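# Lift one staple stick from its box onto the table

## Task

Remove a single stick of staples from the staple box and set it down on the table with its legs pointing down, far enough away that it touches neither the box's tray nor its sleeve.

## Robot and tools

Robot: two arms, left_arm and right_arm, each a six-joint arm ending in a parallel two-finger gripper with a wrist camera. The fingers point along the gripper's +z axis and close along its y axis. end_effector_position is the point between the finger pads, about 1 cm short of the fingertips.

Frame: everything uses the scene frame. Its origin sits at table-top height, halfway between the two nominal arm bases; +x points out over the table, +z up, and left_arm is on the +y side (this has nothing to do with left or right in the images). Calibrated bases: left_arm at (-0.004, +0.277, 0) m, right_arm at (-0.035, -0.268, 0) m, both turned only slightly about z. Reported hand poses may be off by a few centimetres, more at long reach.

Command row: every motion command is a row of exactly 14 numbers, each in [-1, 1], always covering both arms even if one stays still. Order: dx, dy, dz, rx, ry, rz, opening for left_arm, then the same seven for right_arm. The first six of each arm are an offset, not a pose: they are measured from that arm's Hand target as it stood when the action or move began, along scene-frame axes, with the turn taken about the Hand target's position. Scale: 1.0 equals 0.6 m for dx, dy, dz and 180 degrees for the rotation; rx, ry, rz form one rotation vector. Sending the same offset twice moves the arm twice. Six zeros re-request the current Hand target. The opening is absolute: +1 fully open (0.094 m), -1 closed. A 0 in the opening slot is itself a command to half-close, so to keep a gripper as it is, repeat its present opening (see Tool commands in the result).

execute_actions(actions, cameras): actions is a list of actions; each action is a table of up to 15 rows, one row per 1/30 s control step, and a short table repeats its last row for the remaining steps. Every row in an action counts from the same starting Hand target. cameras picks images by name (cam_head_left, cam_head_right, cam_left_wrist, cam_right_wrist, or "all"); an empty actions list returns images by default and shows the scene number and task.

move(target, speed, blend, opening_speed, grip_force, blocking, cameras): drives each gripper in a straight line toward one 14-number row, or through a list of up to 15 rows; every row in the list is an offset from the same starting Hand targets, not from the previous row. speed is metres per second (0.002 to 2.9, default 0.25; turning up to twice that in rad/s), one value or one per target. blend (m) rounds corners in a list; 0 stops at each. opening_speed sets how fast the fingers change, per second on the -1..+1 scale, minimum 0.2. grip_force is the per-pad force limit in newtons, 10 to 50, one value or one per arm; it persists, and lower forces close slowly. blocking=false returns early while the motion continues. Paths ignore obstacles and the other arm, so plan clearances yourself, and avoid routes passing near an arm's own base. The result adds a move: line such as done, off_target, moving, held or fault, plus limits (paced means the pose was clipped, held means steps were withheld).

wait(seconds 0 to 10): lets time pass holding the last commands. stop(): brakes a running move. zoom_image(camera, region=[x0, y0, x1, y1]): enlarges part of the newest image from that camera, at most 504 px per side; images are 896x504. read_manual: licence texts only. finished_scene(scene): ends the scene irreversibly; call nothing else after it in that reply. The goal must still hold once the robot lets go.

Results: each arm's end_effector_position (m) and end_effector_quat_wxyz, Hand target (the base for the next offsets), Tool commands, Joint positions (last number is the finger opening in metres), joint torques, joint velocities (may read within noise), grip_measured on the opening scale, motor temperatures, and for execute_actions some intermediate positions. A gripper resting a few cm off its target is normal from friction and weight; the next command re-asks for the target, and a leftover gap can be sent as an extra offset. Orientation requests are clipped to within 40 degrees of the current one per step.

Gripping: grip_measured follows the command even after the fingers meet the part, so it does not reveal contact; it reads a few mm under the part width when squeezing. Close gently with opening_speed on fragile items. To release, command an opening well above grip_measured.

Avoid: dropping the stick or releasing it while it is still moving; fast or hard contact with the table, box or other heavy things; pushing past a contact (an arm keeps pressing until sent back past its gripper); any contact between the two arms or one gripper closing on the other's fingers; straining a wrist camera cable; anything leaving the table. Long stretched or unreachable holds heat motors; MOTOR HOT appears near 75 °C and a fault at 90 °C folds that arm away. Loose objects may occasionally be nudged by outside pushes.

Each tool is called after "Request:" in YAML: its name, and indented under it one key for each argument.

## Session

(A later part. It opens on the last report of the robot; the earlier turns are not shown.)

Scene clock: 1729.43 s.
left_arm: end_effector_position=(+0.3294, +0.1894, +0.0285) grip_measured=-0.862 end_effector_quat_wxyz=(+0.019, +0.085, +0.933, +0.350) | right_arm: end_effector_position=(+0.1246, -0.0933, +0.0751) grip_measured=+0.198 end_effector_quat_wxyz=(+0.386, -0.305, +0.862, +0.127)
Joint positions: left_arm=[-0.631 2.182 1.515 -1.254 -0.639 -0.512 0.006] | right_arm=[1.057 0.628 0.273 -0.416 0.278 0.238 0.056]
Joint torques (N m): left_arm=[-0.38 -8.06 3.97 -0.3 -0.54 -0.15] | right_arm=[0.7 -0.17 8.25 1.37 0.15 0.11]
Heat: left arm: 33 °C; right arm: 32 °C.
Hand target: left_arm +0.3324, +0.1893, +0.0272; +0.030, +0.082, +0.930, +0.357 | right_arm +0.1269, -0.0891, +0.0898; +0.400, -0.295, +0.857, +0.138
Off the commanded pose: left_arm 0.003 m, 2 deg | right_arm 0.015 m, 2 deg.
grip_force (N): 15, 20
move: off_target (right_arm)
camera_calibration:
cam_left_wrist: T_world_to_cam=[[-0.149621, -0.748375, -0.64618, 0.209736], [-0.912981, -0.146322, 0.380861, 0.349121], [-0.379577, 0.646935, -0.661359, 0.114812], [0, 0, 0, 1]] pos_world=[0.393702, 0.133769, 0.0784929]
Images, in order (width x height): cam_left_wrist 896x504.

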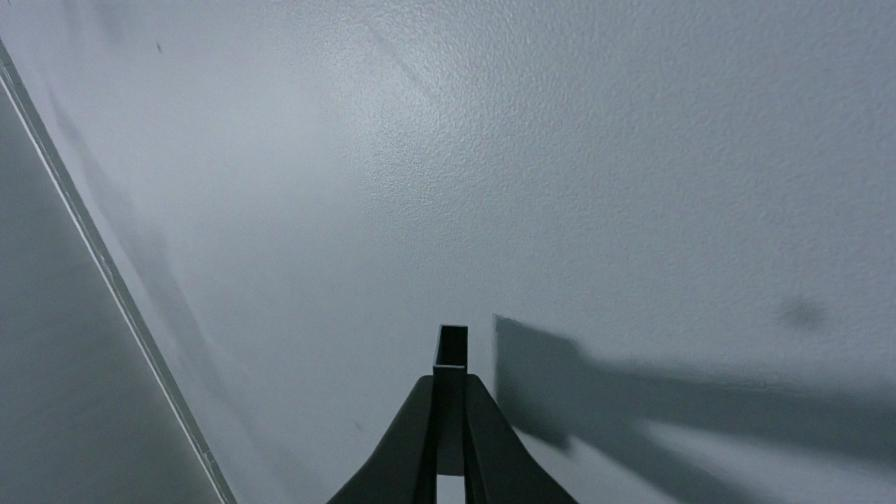

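Request:
move:
  target: [0.0,0.0,-0.0055,0,0,0,-1.0,0,0,0,0,0,0,0.2]
  speed: 0.03
  cameras: []

Request:
move:
  target: [0.0,0.0,-0.004,0,0,0,-1.0,0,0,0,0,0,0,0.2]
  speed: 0.03
  cameras: ["cam_left_wrist"]

Scene clock: 1736.03 s.
left_arm: end_effector_position=(+0.3293, +0.1895, +0.0253) grip_measured=-0.862 end_effector_quat_wxyz=(+0.018, +0.085, +0.933, +0.350) | right_arm: end_effector_position=(+0.1246, -0.0933, +0.0751) grip_measured=+0.198 end_effector_quat_wxyz=(+0.386, -0.305, +0.862, +0.127)
Joint positions: left_arm=[-0.631 2.187 1.509 -1.244 -0.639 -0.512 0.006] | right_arm=[1.057 0.628 0.273 -0.416 0.278 0.238 0.056]
Joint torques (N m): left_arm=[-0.39 -8.1 3.96 -0.31 -0.54 -0.16] | right_arm=[0.54 -0.24 8.06 1.38 0.15 0.13]
Heat: left arm: 33 °C; right arm: 32 °C.
Hand target: left_arm +0.3325, +0.1893, +0.0240; +0.030, +0.082, +0.930, +0.357 | right_arm +0.1269, -0.0891, +0.0898; +0.400, -0.295, +0.857, +0.138
Off the commanded pose: left_arm 0.003 m, 2 deg | right_arm 0.015 m, 2 deg.
grip_force (N): 15, 20
move: off_target (right_arm)
No camera images: "cameras" was empty.

Scene clock: 1736.73 s.
left_arm: end_effector_position=(+0.3306, +0.1886, +0.0247) grip_measured=-0.862 end_effector_quat_wxyz=(+0.022, +0.084, +0.933, +0.349) | right_arm: end_effector_position=(+0.1246, -0.0933, +0.0751) grip_measured=+0.198 end_effector_quat_wxyz=(+0.386, -0.305, +0.862, +0.127)
Joint positions: left_arm=[-0.631 2.187 1.509 -1.236 -0.639 -0.512 0.006] | right_arm=[1.057 0.628 0.273 -0.416 0.278 0.238 0.056]
Joint torques (N m): left_arm=[-0.4 -7.83 3.62 -0.28 -0.54 -0.15] | right_arm=[0.65 -0.28 8.2 1.41 0.21 0.13]
Heat: left arm: 33 °C; right arm: 32 °C.
Hand target: left_arm +0.3324, +0.1894, +0.0216; +0.030, +0.082, +0.930, +0.358 | right_arm +0.1269, -0.0891, +0.0898; +0.400, -0.295, +0.857, +0.138
Off the commanded pose: left_arm 0.004 m, 1 deg | right_arm 0.015 m, 2 deg.
grip_force (N): 15, 20
move: off_target (right_arm)
camera_calibration:
cam_left_wrist: T_world_to_cam=[[-0.145721, -0.750695, -0.644377, 0.205998], [-0.915364, -0.144796, 0.375689, 0.352183], [-0.375331, 0.644586, -0.66606, 0.11241], [0, 0, 0, 1]] pos_world=[0.394585, 0.133179, 0.0753011]
Images, in order (width x height): cam_left_wrist 896x504.

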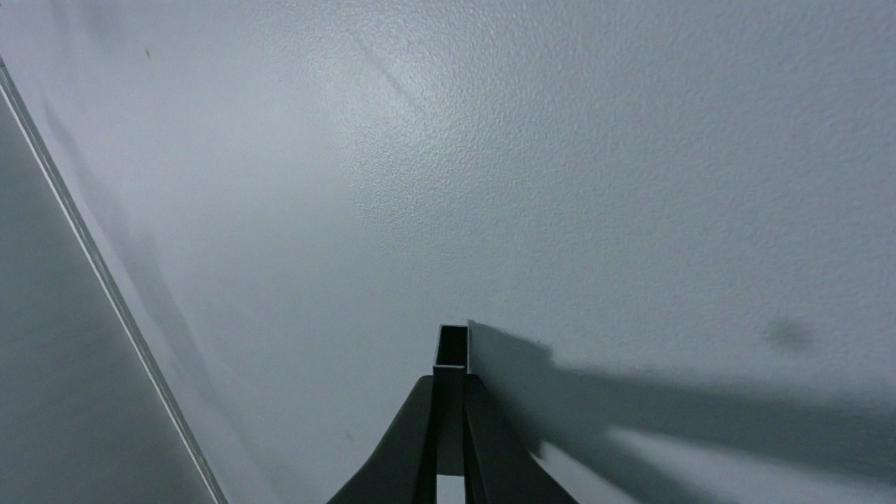

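Request:
move:
  target: [0.0,0.0,0.0,0,0,0,-0.76,0,0,0,0,0,0,0.2]
  speed: 0.03
  opening_speed: 0.3
  cameras: ["cam_left_wrist"]

Request:
zoom_image:
  camera: "cam_left_wrist"
  region: [380, 290, 560, 504]

Scene clock: 1745.43 s.
left_arm: end_effector_position=(+0.3308, +0.1886, +0.0246) grip_measured=-0.762 end_effector_quat_wxyz=(+0.022, +0.084, +0.933, +0.348) | right_arm: end_effector_position=(+0.1246, -0.0933, +0.0751) grip_measured=+0.198 end_effector_quat_wxyz=(+0.386, -0.305, +0.862, +0.127)
Joint positions: left_arm=[-0.631 2.187 1.509 -1.235 -0.639 -0.512 0.011] | right_arm=[1.057 0.628 0.273 -0.416 0.278 0.238 0.056]
Joint torques (N m): left_arm=[-0.39 -7.84 3.63 -0.27 -0.54 -0.14] | right_arm=[0.54 0.01 8.05 1.33 0.2 0.14]
Heat: left arm: 33 °C; right arm: 32 °C.
Hand target: left_arm +0.3325, +0.1893, +0.0216; +0.030, +0.082, +0.930, +0.357 | right_arm +0.1269, -0.0891, +0.0898; +0.400, -0.295, +0.857, +0.138
Off the commanded pose: left_arm 0.004 m, 1 deg | right_arm 0.015 m, 2 deg.
grip_force (N): 15, 20
move: off_target (right_arm)
camera_calibration:
cam_left_wrist: T_world_to_cam=[[-0.145299, -0.75098, -0.644141, 0.205867], [-0.915594, -0.144658, 0.375182, 0.352383], [-0.374934, 0.644285, -0.666574, 0.112369], [0, 0, 0, 1]] pos_world=[0.394683, 0.13318, 0.075302]
Images, in order (width x height): cam_left_wrist 896x504.

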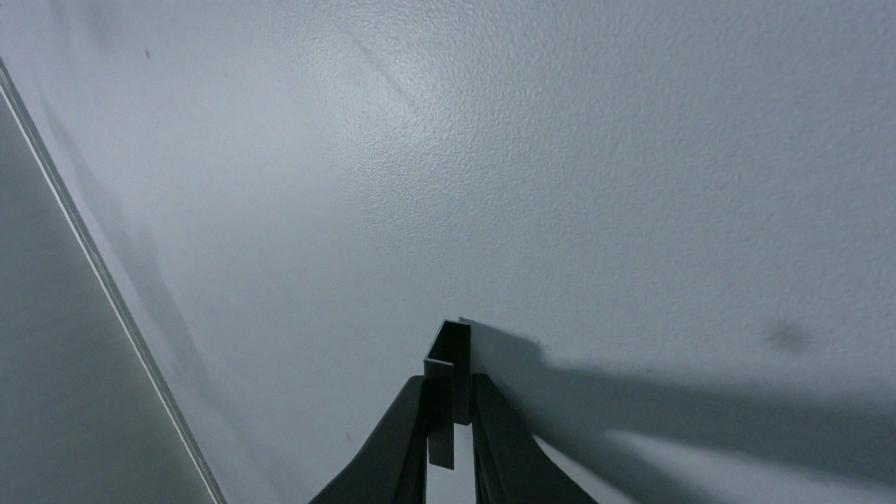

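Scaled by 2.355 from the camera's 896x504 image, which has a finer 1280x720 frame.

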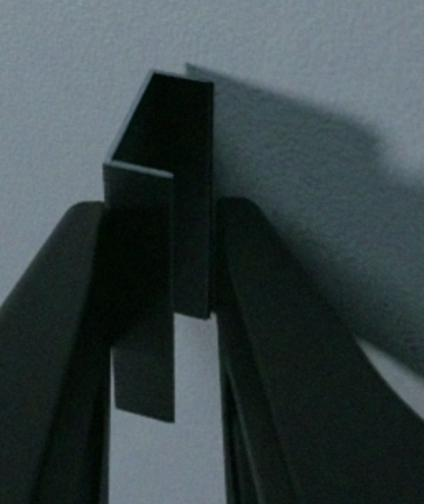

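Request:
move:
  target: [-0.004,-0.04,0.006,0,0,0,-0.76,0,0,0,0,0,0,0.2]
  speed: 0.03
  cameras: ["cam_left_wrist"]

Request:
zoom_image:
  camera: "cam_left_wrist"
  region: [380, 290, 560, 504]

Scene clock: 1763.83 s.
left_arm: end_effector_position=(+0.3265, +0.1693, +0.0219) grip_measured=-0.762 end_effector_quat_wxyz=(+0.023, +0.086, +0.930, +0.356) | right_arm: end_effector_position=(+0.1246, -0.0933, +0.0751) grip_measured=+0.198 end_effector_quat_wxyz=(+0.386, -0.305, +0.862, +0.127)
Joint positions: left_arm=[-0.686 2.235 1.564 -1.287 -0.636 -0.575 0.011] | right_arm=[1.057 0.628 0.273 -0.416 0.278 0.238 0.056]
Joint torques (N m): left_arm=[-0.46 -8.2 6.76 -0.67 -0.33 -0.19] | right_arm=[0.87 -0.25 8.12 1.32 0.14 0.12]
Heat: left arm: 33 °C; right arm: 32 °C.
Hand target: left_arm +0.3300, +0.1653, +0.0251; +0.030, +0.082, +0.930, +0.357 | right_arm +0.1269, -0.0891, +0.0898; +0.400, -0.295, +0.857, +0.138
Off the commanded pose: left_arm 0.006 m, 1 deg | right_arm 0.015 m, 2 deg.
grip_force (N): 15, 20
move: off_target (right_arm)
camera_calibration:
cam_left_wrist: T_world_to_cam=[[-0.148571, -0.739, -0.657119, 0.188281], [-0.917183, -0.145469, 0.370965, 0.347466], [-0.369734, 0.657813, -0.656186, 0.11714], [0, 0, 0, 1]] pos_world=[0.389974, 0.112628, 0.0716909]
Images, in order (width x height): cam_left_wrist 896x504.

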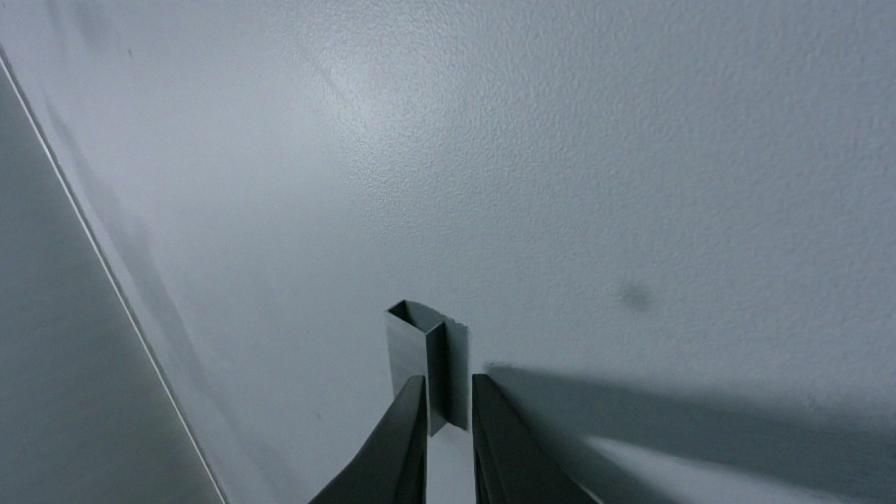

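Scaled by 2.355 from the camera's 896x504 image, which has a finer 1280x720 frame.

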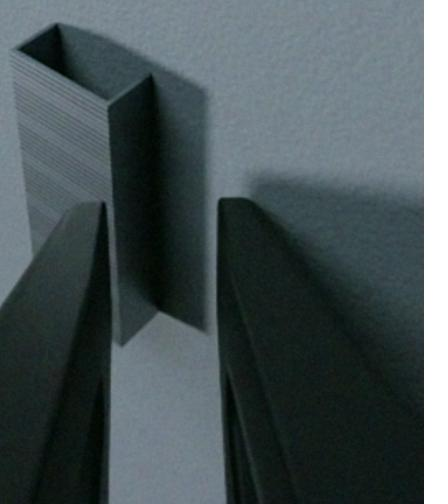

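Request:
move:
  target: [0.0,0.0,0.12,0,0,0,-0.76,0,0,0,0,0,0,0.2]
  speed: 0.08
  cameras: []

Request:
move:
  target: [0.0,0.04,0.03,-0.23,0.0397,0,-0.76,0,0,0,0,0,0,0.2]
  speed: 0.2
  cameras: ["cam_left_wrist","cam_head_left"]

Scene clock: 1773.03 s.
left_arm: end_effector_position=(+0.3258, +0.1694, +0.0796) grip_measured=-0.762 end_effector_quat_wxyz=(+0.006, +0.092, +0.926, +0.366) | right_arm: end_effector_position=(+0.1246, -0.0933, +0.0751) grip_measured=+0.198 end_effector_quat_wxyz=(+0.386, -0.305, +0.862, +0.127)
Joint positions: left_arm=[-0.686 2.194 1.724 -1.53 -0.634 -0.576 0.011] | right_arm=[1.057 0.628 0.273 -0.416 0.278 0.238 0.056]
Joint torques (N m): left_arm=[-0.44 -11.37 7.04 -0.74 -0.37 -0.16] | right_arm=[0.66 -0.18 8.25 1.32 0.16 0.14]
Heat: left arm: 33 °C; right arm: 32 °C.
Hand target: left_arm +0.3301, +0.1653, +0.0972; +0.030, +0.082, +0.930, +0.357 | right_arm +0.1269, -0.0891, +0.0898; +0.400, -0.295, +0.857, +0.138
Off the commanded pose: left_arm 0.018 m, 3 deg | right_arm 0.015 m, 2 deg.
grip_force (N): 15, 20
move: off_target (left_arm, right_arm)
No camera images: "cameras" was empty.

Scene clock: 1775.63 s.
left_arm: end_effector_position=(+0.3268, +0.1910, +0.1049) grip_measured=-0.762 end_effector_quat_wxyz=(-0.023, +0.084, +0.996, +0.008) | right_arm: end_effector_position=(+0.1246, -0.0933, +0.0751) grip_measured=+0.198 end_effector_quat_wxyz=(+0.386, -0.305, +0.862, +0.127)
Joint positions: left_arm=[-0.316 1.887 1.59 -1.322 -0.008 -0.093 0.011] | right_arm=[1.057 0.628 0.273 -0.416 0.278 0.238 0.056]
Joint torques (N m): left_arm=[0.13 -9.96 4.89 0.27 0.08 0.11] | right_arm=[0.7 -0.08 8.12 1.36 0.17 0.12]
Heat: left arm: 33 °C; right arm: 32 °C.
Hand target: left_arm +0.3300, +0.1893, +0.1151; +0.000, +0.087, +0.996, +0.000 | right_arm +0.1269, -0.0891, +0.0898; +0.400, -0.295, +0.857, +0.138
Off the commanded pose: left_arm 0.011 m, 3 deg | right_arm 0.015 m, 2 deg.
grip_force (N): 15, 20
move: off_target (left_arm, right_arm)
camera_calibration:
cam_left_wrist: T_world_to_cam=[[-0.170569, -0.985346, 0.000489288, 0.244138], [-0.84774, 0.147002, 0.509634, 0.226973], [-0.502238, 0.086513, -0.860391, 0.331341], [0, 0, 0, 1]] pos_world=[0.400468, 0.178529, 0.169291]
Images, in order (width x height): cam_head_left 896x504, cam_left_wrist 896x504.

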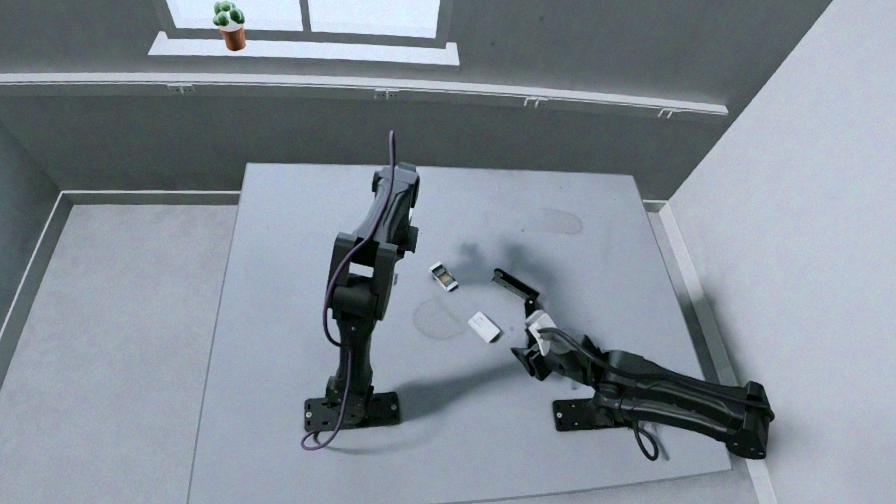

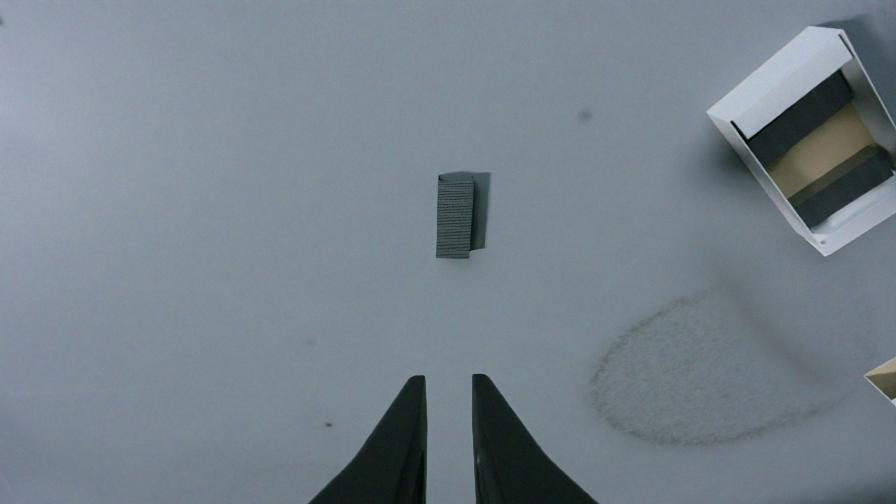

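Request:
move:
  target: [-0.005,-0.23,0.0,0,0,-0.239,-0.4,0,0,0,0,0,0,0.2]
  speed: 0.25
  cameras: ["cam_left_wrist"]

Request:
zoom_image:
  camera: "cam_left_wrist"
  region: [280, 150, 600, 350]

Scene clock: 1823.87 s.
left_arm: end_effector_position=(+0.3240, +0.0549, +0.1096) grip_measured=-0.402 end_effector_quat_wxyz=(-0.005, +0.442, +0.897, +0.004) | right_arm: end_effector_position=(+0.1246, -0.0933, +0.0751) grip_measured=+0.198 end_effector_quat_wxyz=(+0.386, -0.305, +0.862, +0.127)
Joint positions: left_arm=[-0.655 2.073 1.874 -1.383 -0.007 0.315 0.028] | right_arm=[1.057 0.628 0.273 -0.416 0.278 0.238 0.056]
Joint torques (N m): left_arm=[-0.01 -8.2 8.32 0.02 0.09 0.11] | right_arm=[0.69 -0.1 7.97 1.32 0.17 0.11]
Heat: left arm: 35 °C; right arm: 32 °C.
Hand target: left_arm +0.3270, +0.0513, +0.1152; +0.001, +0.447, +0.895, +0.000 | right_arm +0.1269, -0.0891, +0.0898; +0.400, -0.295, +0.857, +0.138
Off the commanded pose: left_arm 0.007 m, 1 deg | right_arm 0.015 m, 2 deg.
grip_force (N): 15, 20
move: off_target (right_arm)
camera_calibration:
cam_left_wrist: T_world_to_cam=[[-0.79505, -0.606455, 0.0103891, 0.290048], [-0.528002, 0.700426, 0.480226, 0.111454], [-0.298512, 0.376318, -0.877083, 0.265708], [0, 0, 0, 1]] pos_world=[0.368768, -0.00215515, 0.176512]
Images, in order (width x height): cam_left_wrist 896x504.

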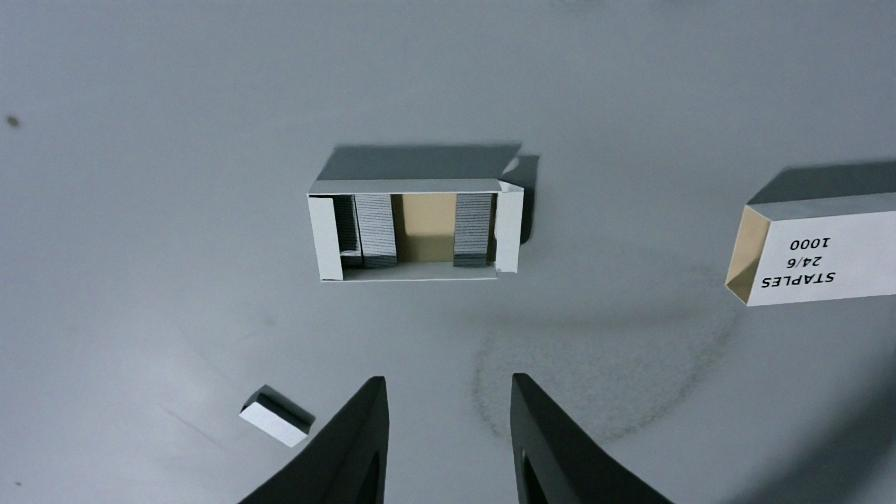

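Scaled by 1.575 from the camera's 896x504 image, which has a finer 1280x720 frame.

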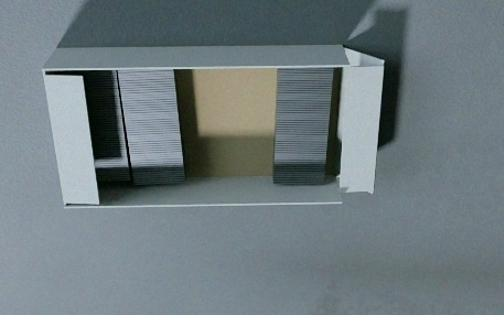

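Request:
move:
  target: [-0.0392,-0.0413,-0.1187,0,0,0,-0.065,0,0,0,0,0,0,0.2]
  speed: 0.08
  grip_force: [35,20]
  cameras: ["cam_left_wrist"]

Request:
zoom_image:
  camera: "cam_left_wrist"
  region: [200, 250, 600, 500]

Scene clock: 1856.53 s.
left_arm: end_effector_position=(+0.3026, +0.0313, +0.0455) grip_measured=-0.067 end_effector_quat_wxyz=(-0.006, +0.448, +0.894, +0.005) | right_arm: end_effector_position=(+0.1246, -0.0933, +0.0751) grip_measured=+0.198 end_effector_quat_wxyz=(+0.386, -0.305, +0.862, +0.127)
Joint positions: left_arm=[-0.736 2.084 1.634 -1.134 -0.007 0.248 0.044] | right_arm=[1.057 0.628 0.273 -0.416 0.278 0.238 0.056]
Joint torques (N m): left_arm=[-0.36 -8.44 4.98 0.33 0.09 -0.1] | right_arm=[0.59 -0.03 8.35 1.34 0.17 0.12]
Heat: left arm: 35 °C; right arm: 33 °C.
Hand target: left_arm +0.3034, +0.0266, +0.0438; +0.000, +0.447, +0.895, +0.000 | right_arm +0.1269, -0.0891, +0.0898; +0.400, -0.295, +0.857, +0.138
Off the commanded pose: left_arm 0.005 m, 1 deg | right_arm 0.015 m, 2 deg.
grip_force (N): 35, 20
move: off_target (right_arm)
camera_calibration:
cam_left_wrist: T_world_to_cam=[[-0.802827, -0.596131, 0.00978522, 0.261431], [-0.518881, 0.706687, 0.480995, 0.144619], [-0.293651, 0.381078, -0.876669, 0.210263], [0, 0, 0, 1]] pos_world=[0.346668, -0.0264793, 0.112212]
Images, in order (width x height): cam_left_wrist 896x504.

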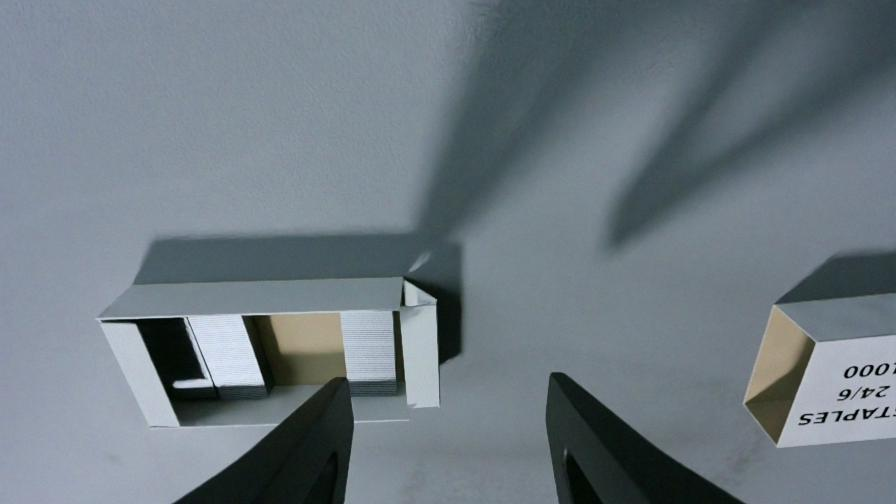

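Scaled by 1.260 from the camera's 896x504 image, which has a finer 1280x720 frame.

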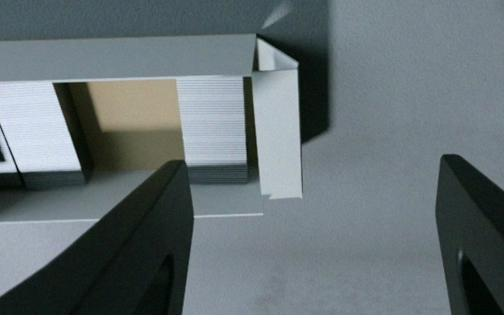

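Request:
move:
  target: [-0.007,-0.0055,-0.026,0,0,0,-0.065,0,0,0,0,0,0,0.2]
  speed: 0.04
  cameras: ["cam_left_wrist"]

Request:
zoom_image:
  camera: "cam_left_wrist"
  region: [200, 250, 600, 500]

Scene clock: 1867.40 s.
left_arm: end_effector_position=(+0.2993, +0.0282, +0.0308) grip_measured=-0.067 end_effector_quat_wxyz=(-0.004, +0.447, +0.894, +0.004) | right_arm: end_effector_position=(+0.1246, -0.0933, +0.0751) grip_measured=+0.198 end_effector_quat_wxyz=(+0.386, -0.305, +0.862, +0.127)
Joint positions: left_arm=[-0.747 2.093 1.587 -1.076 -0.007 0.235 0.044] | right_arm=[1.057 0.628 0.273 -0.416 0.278 0.238 0.056]
Joint torques (N m): left_arm=[-0.51 -8.29 4.83 0.35 0.1 -0.08] | right_arm=[0.58 -0.28 8.21 1.35 0.18 0.1]
Heat: left arm: 34 °C; right arm: 33 °C.
Hand target: left_arm +0.2993, +0.0232, +0.0283; +0.000, +0.447, +0.895, +0.000 | right_arm +0.1269, -0.0891, +0.0898; +0.400, -0.295, +0.857, +0.138
Off the commanded pose: left_arm 0.006 m, 1 deg | right_arm 0.015 m, 2 deg.
grip_force (N): 35, 20
move: off_target (right_arm)
camera_calibration:
cam_left_wrist: T_world_to_cam=[[-0.801715, -0.597639, 0.00900709, 0.256824], [-0.521274, 0.706488, 0.478694, 0.152839], [-0.292449, 0.37908, -0.877936, 0.197271], [0, 0, 0, 1]] pos_world=[0.343263, -0.0292722, 0.0977154]
Images, in order (width x height): cam_left_wrist 896x504.

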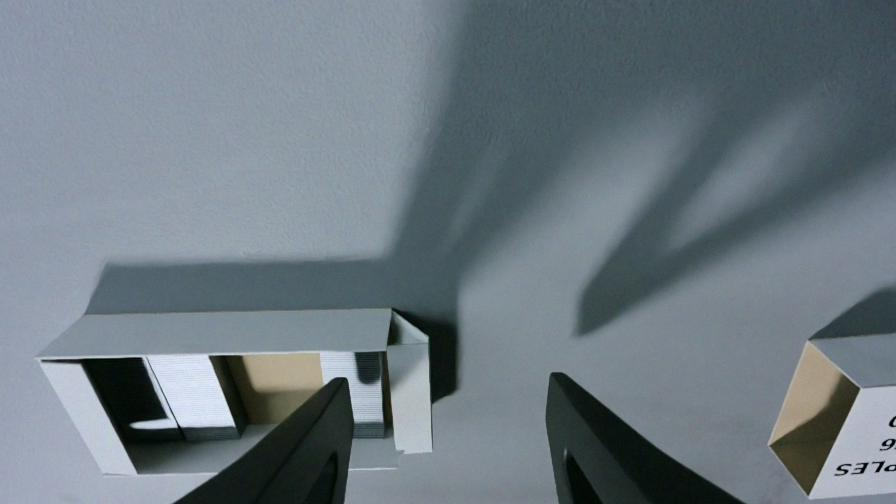

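Scaled by 1.260 from the camera's 896x504 image, which has a finer 1280x720 frame.

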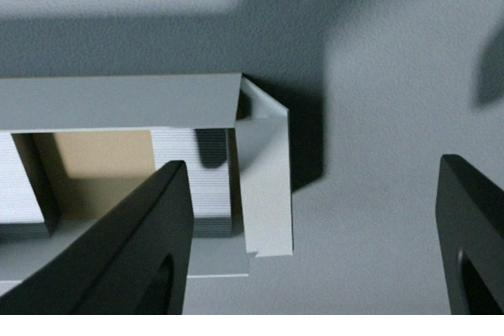

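Request:
move:
  target: "[-0.006,-0.005,-0.006,0,0,0,-0.065,0,0,0,0,0,0,0.2],[-0.006,-0.005,-0.022,0,0,0,-0.065,0,0,0,0,0,0,0.2]"
  speed: 0.03
  cameras: ["cam_left_wrist"]

Request:
zoom_image:
  camera: "cam_left_wrist"
  region: [200, 250, 600, 500]


Scaled by 1.260 from the camera's 896x504 image, which has a finer 1280x720 frame.

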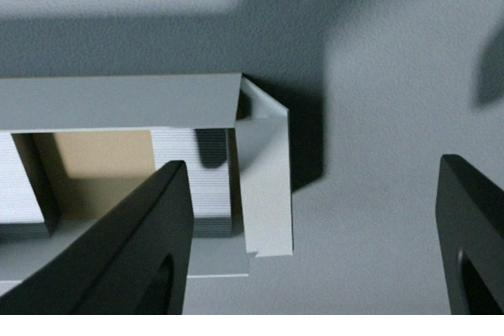

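Request:
move:
  target:
    - [-0.006,-0.005,-0.004,0,0,0,-0.065,0,0,0,0,0,0,0.2]
    - [-0.006,-0.005,-0.022,0,0,0,-0.065,0,0,0,0,0,0,0.2]
  speed: 0.03
  cameras: ["cam_left_wrist"]

Request:
zoom_image:
  camera: "cam_left_wrist"
  region: [200, 250, 600, 500]

Scene clock: 1878.63 s.
left_arm: end_effector_position=(+0.2960, +0.0249, +0.0246) grip_measured=-0.067 end_effector_quat_wxyz=(-0.002, +0.446, +0.895, +0.004) | right_arm: end_effector_position=(+0.1246, -0.0933, +0.0751) grip_measured=+0.198 end_effector_quat_wxyz=(+0.386, -0.305, +0.862, +0.127)
Joint positions: left_arm=[-0.759 2.094 1.563 -1.047 -0.007 0.221 0.044] | right_arm=[1.057 0.628 0.273 -0.416 0.278 0.238 0.056]
Joint torques (N m): left_arm=[-0.49 -7.57 3.67 0.58 0.09 -0.07] | right_arm=[0.68 -0.1 8.14 1.42 0.15 0.11]
Heat: left arm: 33 °C; right arm: 33 °C.
Hand target: left_arm +0.2957, +0.0203, +0.0151; +0.001, +0.447, +0.895, +0.000 | right_arm +0.1269, -0.0891, +0.0898; +0.400, -0.295, +0.857, +0.138
Off the commanded pose: left_arm 0.011 m, 1 deg | right_arm 0.015 m, 2 deg.
grip_force (N): 35, 20
move: off_target (left_arm, right_arm)
camera_calibration:
cam_left_wrist: T_world_to_cam=[[-0.800857, -0.598804, 0.00784222, 0.252075], [-0.523945, 0.706959, 0.475069, 0.157323], [-0.290018, 0.376353, -0.879914, 0.191538], [0, 0, 0, 1]] pos_world=[0.339854, -0.0323634, 0.091821]
Images, in order (width x height): cam_left_wrist 896x504.

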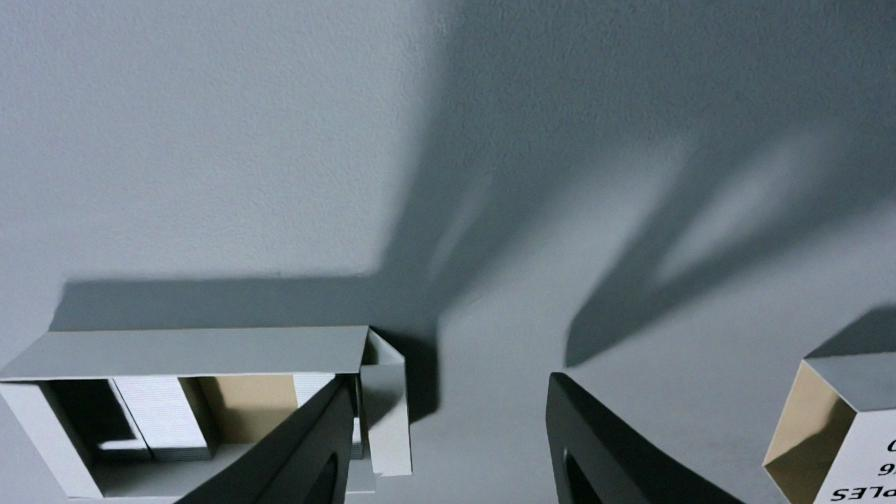

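Scaled by 1.260 from the camera's 896x504 image, which has a finer 1280x720 frame.

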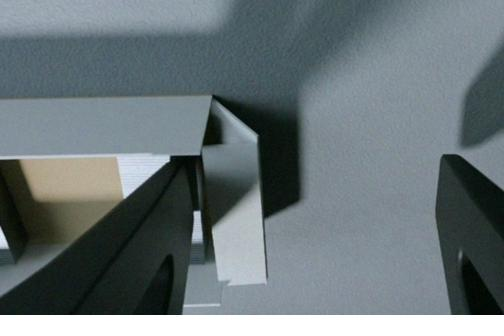

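Request:
move:
  target: [0.0187,0.0145,0.0,0,0,0,-0.065,0,0,0,0,0,0,0.2]
  speed: 0.02
  cameras: ["cam_left_wrist"]

Request:
zoom_image:
  camera: "cam_left_wrist"
  region: [200, 250, 600, 500]

Scene clock: 1884.47 s.
left_arm: end_effector_position=(+0.2988, +0.0282, +0.0246) grip_measured=-0.067 end_effector_quat_wxyz=(-0.003, +0.448, +0.894, +0.001) | right_arm: end_effector_position=(+0.1246, -0.0933, +0.0751) grip_measured=+0.198 end_effector_quat_wxyz=(+0.386, -0.305, +0.862, +0.127)
Joint positions: left_arm=[-0.745 2.094 1.563 -1.047 0 0.24 0.044] | right_arm=[1.057 0.628 0.273 -0.416 0.278 0.238 0.056]
Joint torques (N m): left_arm=[1.07 -6.78 5.19 0.51 0.03 0.12] | right_arm=[0.58 -0.09 8.05 1.35 0.22 0.09]
Heat: left arm: 33 °C; right arm: 33 °C.
Hand target: left_arm +0.3070, +0.0290, +0.0151; +0.001, +0.447, +0.895, +0.000 | right_arm +0.1269, -0.0891, +0.0898; +0.400, -0.295, +0.857, +0.138
Off the commanded pose: left_arm 0.013 m, 0 deg | right_arm 0.015 m, 2 deg.
grip_force (N): 35, 20
move: off_target (left_arm, right_arm)
camera_calibration:
cam_left_wrist: T_world_to_cam=[[-0.803267, -0.595439, 0.0146483, 0.256721], [-0.518877, 0.711634, 0.473649, 0.154755], [-0.292454, 0.372866, -0.880592, 0.192], [0, 0, 0, 1]] pos_world=[0.342666, -0.0288573, 0.0920133]
Images, in order (width x height): cam_left_wrist 896x504.

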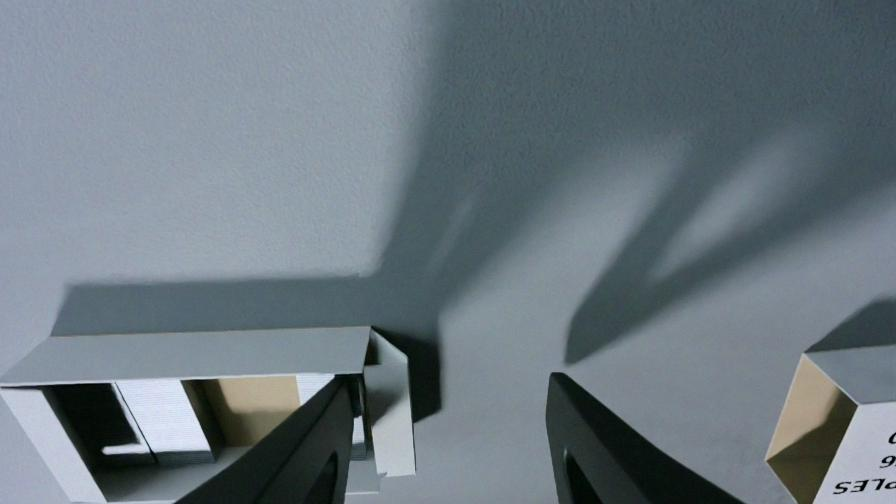

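Scaled by 1.260 from the camera's 896x504 image, which has a finer 1280x720 frame.

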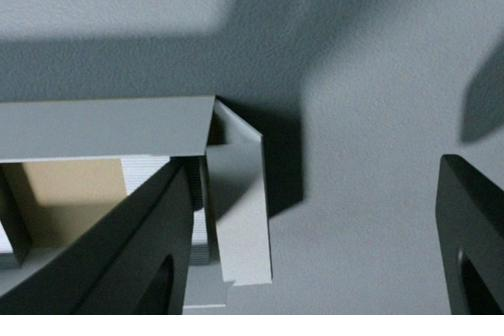

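Request:
move:
  target: [0.016,0.0125,0.0,0,0,0,-0.065,0,0,0,0,0,0,0.2]
  speed: 0.02
  cameras: ["cam_left_wrist"]

Request:
zoom_image:
  camera: "cam_left_wrist"
  region: [200, 250, 600, 500]

Scene clock: 1889.20 s.
left_arm: end_effector_position=(+0.3111, +0.0376, +0.0192) grip_measured=-0.067 end_effector_quat_wxyz=(-0.003, +0.445, +0.895, +0.001) | right_arm: end_effector_position=(+0.1246, -0.0933, +0.0751) grip_measured=+0.198 end_effector_quat_wxyz=(+0.386, -0.305, +0.862, +0.127)
Joint positions: left_arm=[-0.707 2.113 1.572 -1.034 0 0.271 0.044] | right_arm=[1.057 0.628 0.273 -0.416 0.278 0.238 0.056]
Joint torques (N m): left_arm=[0.43 -7.5 6.2 0.3 0.01 0.1] | right_arm=[0.55 0.03 8.21 1.35 0.18 0.09]
Heat: left arm: 33 °C; right arm: 33 °C.
Hand target: left_arm +0.3165, +0.0364, +0.0151; +0.000, +0.447, +0.895, +0.000 | right_arm +0.1269, -0.0891, +0.0898; +0.400, -0.295, +0.857, +0.138
Off the commanded pose: left_arm 0.007 m, 0 deg | right_arm 0.015 m, 2 deg.
grip_force (N): 35, 20
move: off_target (right_arm)
camera_calibration:
cam_left_wrist: T_world_to_cam=[[-0.79916, -0.600948, 0.0142852, 0.27125], [-0.524088, 0.708195, 0.473066, 0.158826], [-0.294405, 0.370569, -0.880911, 0.188015], [0, 0, 0, 1]] pos_world=[0.355364, -0.0191451, 0.0866144]
Images, in order (width x height): cam_left_wrist 896x504.

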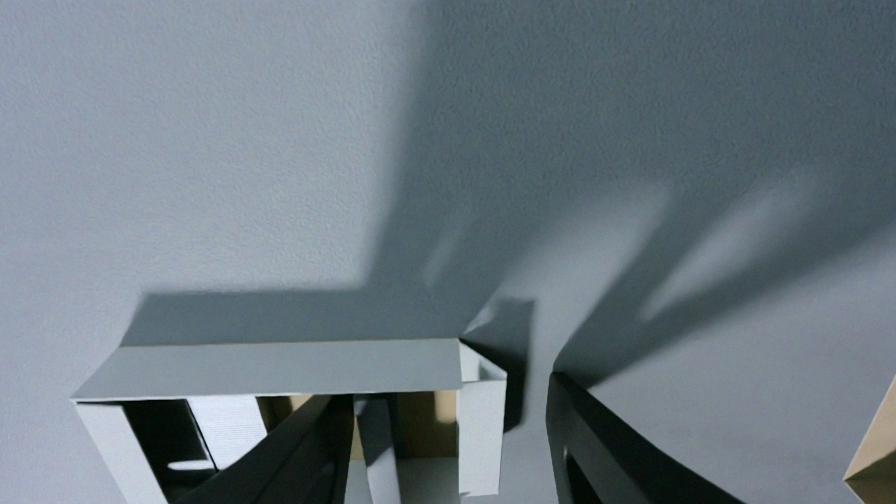

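Scaled by 1.260 from the camera's 896x504 image, which has a finer 1280x720 frame.

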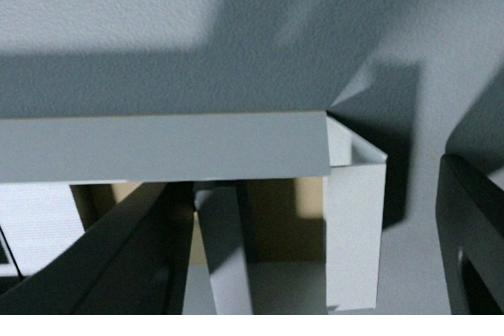

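Request:
move:
  target: [0.0,0.0,0.16,0,0,0,-0.065,0,0,0,0,0,0,0.2]
  speed: 0.08
  cameras: ["cam_left_wrist","cam_head_left"]

Scene clock: 1907.10 s.
left_arm: end_effector_position=(+0.3109, +0.0378, +0.0901) grip_measured=-0.067 end_effector_quat_wxyz=(-0.026, +0.445, +0.895, +0.005) | right_arm: end_effector_position=(+0.1246, -0.0933, +0.0751) grip_measured=+0.198 end_effector_quat_wxyz=(+0.386, -0.305, +0.862, +0.127)
Joint positions: left_arm=[-0.707 2.113 1.856 -1.365 0 0.271 0.044] | right_arm=[1.057 0.628 0.273 -0.416 0.278 0.238 0.056]
Joint torques (N m): left_arm=[0.43 -11.47 8.08 -0.09 0.01 0.1] | right_arm=[0.66 -0.21 8.02 1.32 0.17 0.13]
Heat: left arm: 34 °C; right arm: 33 °C.
Hand target: left_arm +0.3164, +0.0365, +0.1110; +0.000, +0.447, +0.895, +0.000 | right_arm +0.1269, -0.0891, +0.0898; +0.400, -0.295, +0.857, +0.138
Off the commanded pose: left_arm 0.022 m, 3 deg | right_arm 0.015 m, 2 deg.
grip_force (N): 35, 20
move: off_target (left_arm, right_arm)
camera_calibration:
cam_left_wrist: T_world_to_cam=[[-0.798388, -0.601543, 0.026876, 0.268803], [-0.505854, 0.694261, 0.511969, 0.116398], [-0.32663, 0.395155, -0.858583, 0.257364], [0, 0, 0, 1]] pos_world=[0.357552, -0.0208125, 0.154152]
Images, in order (width x height): cam_head_left 896x504, cam_left_wrist 896x504.

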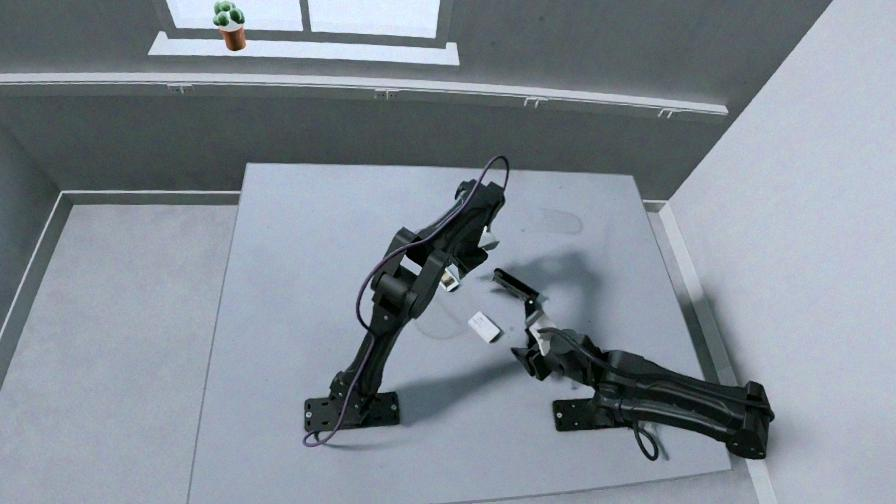

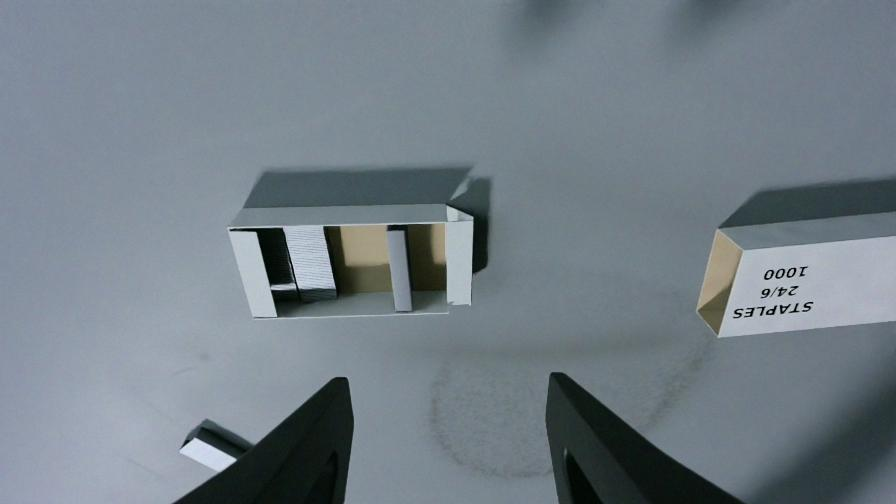

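Request:
finished_scene:
  scene: 1

The scene is finished: the task was done.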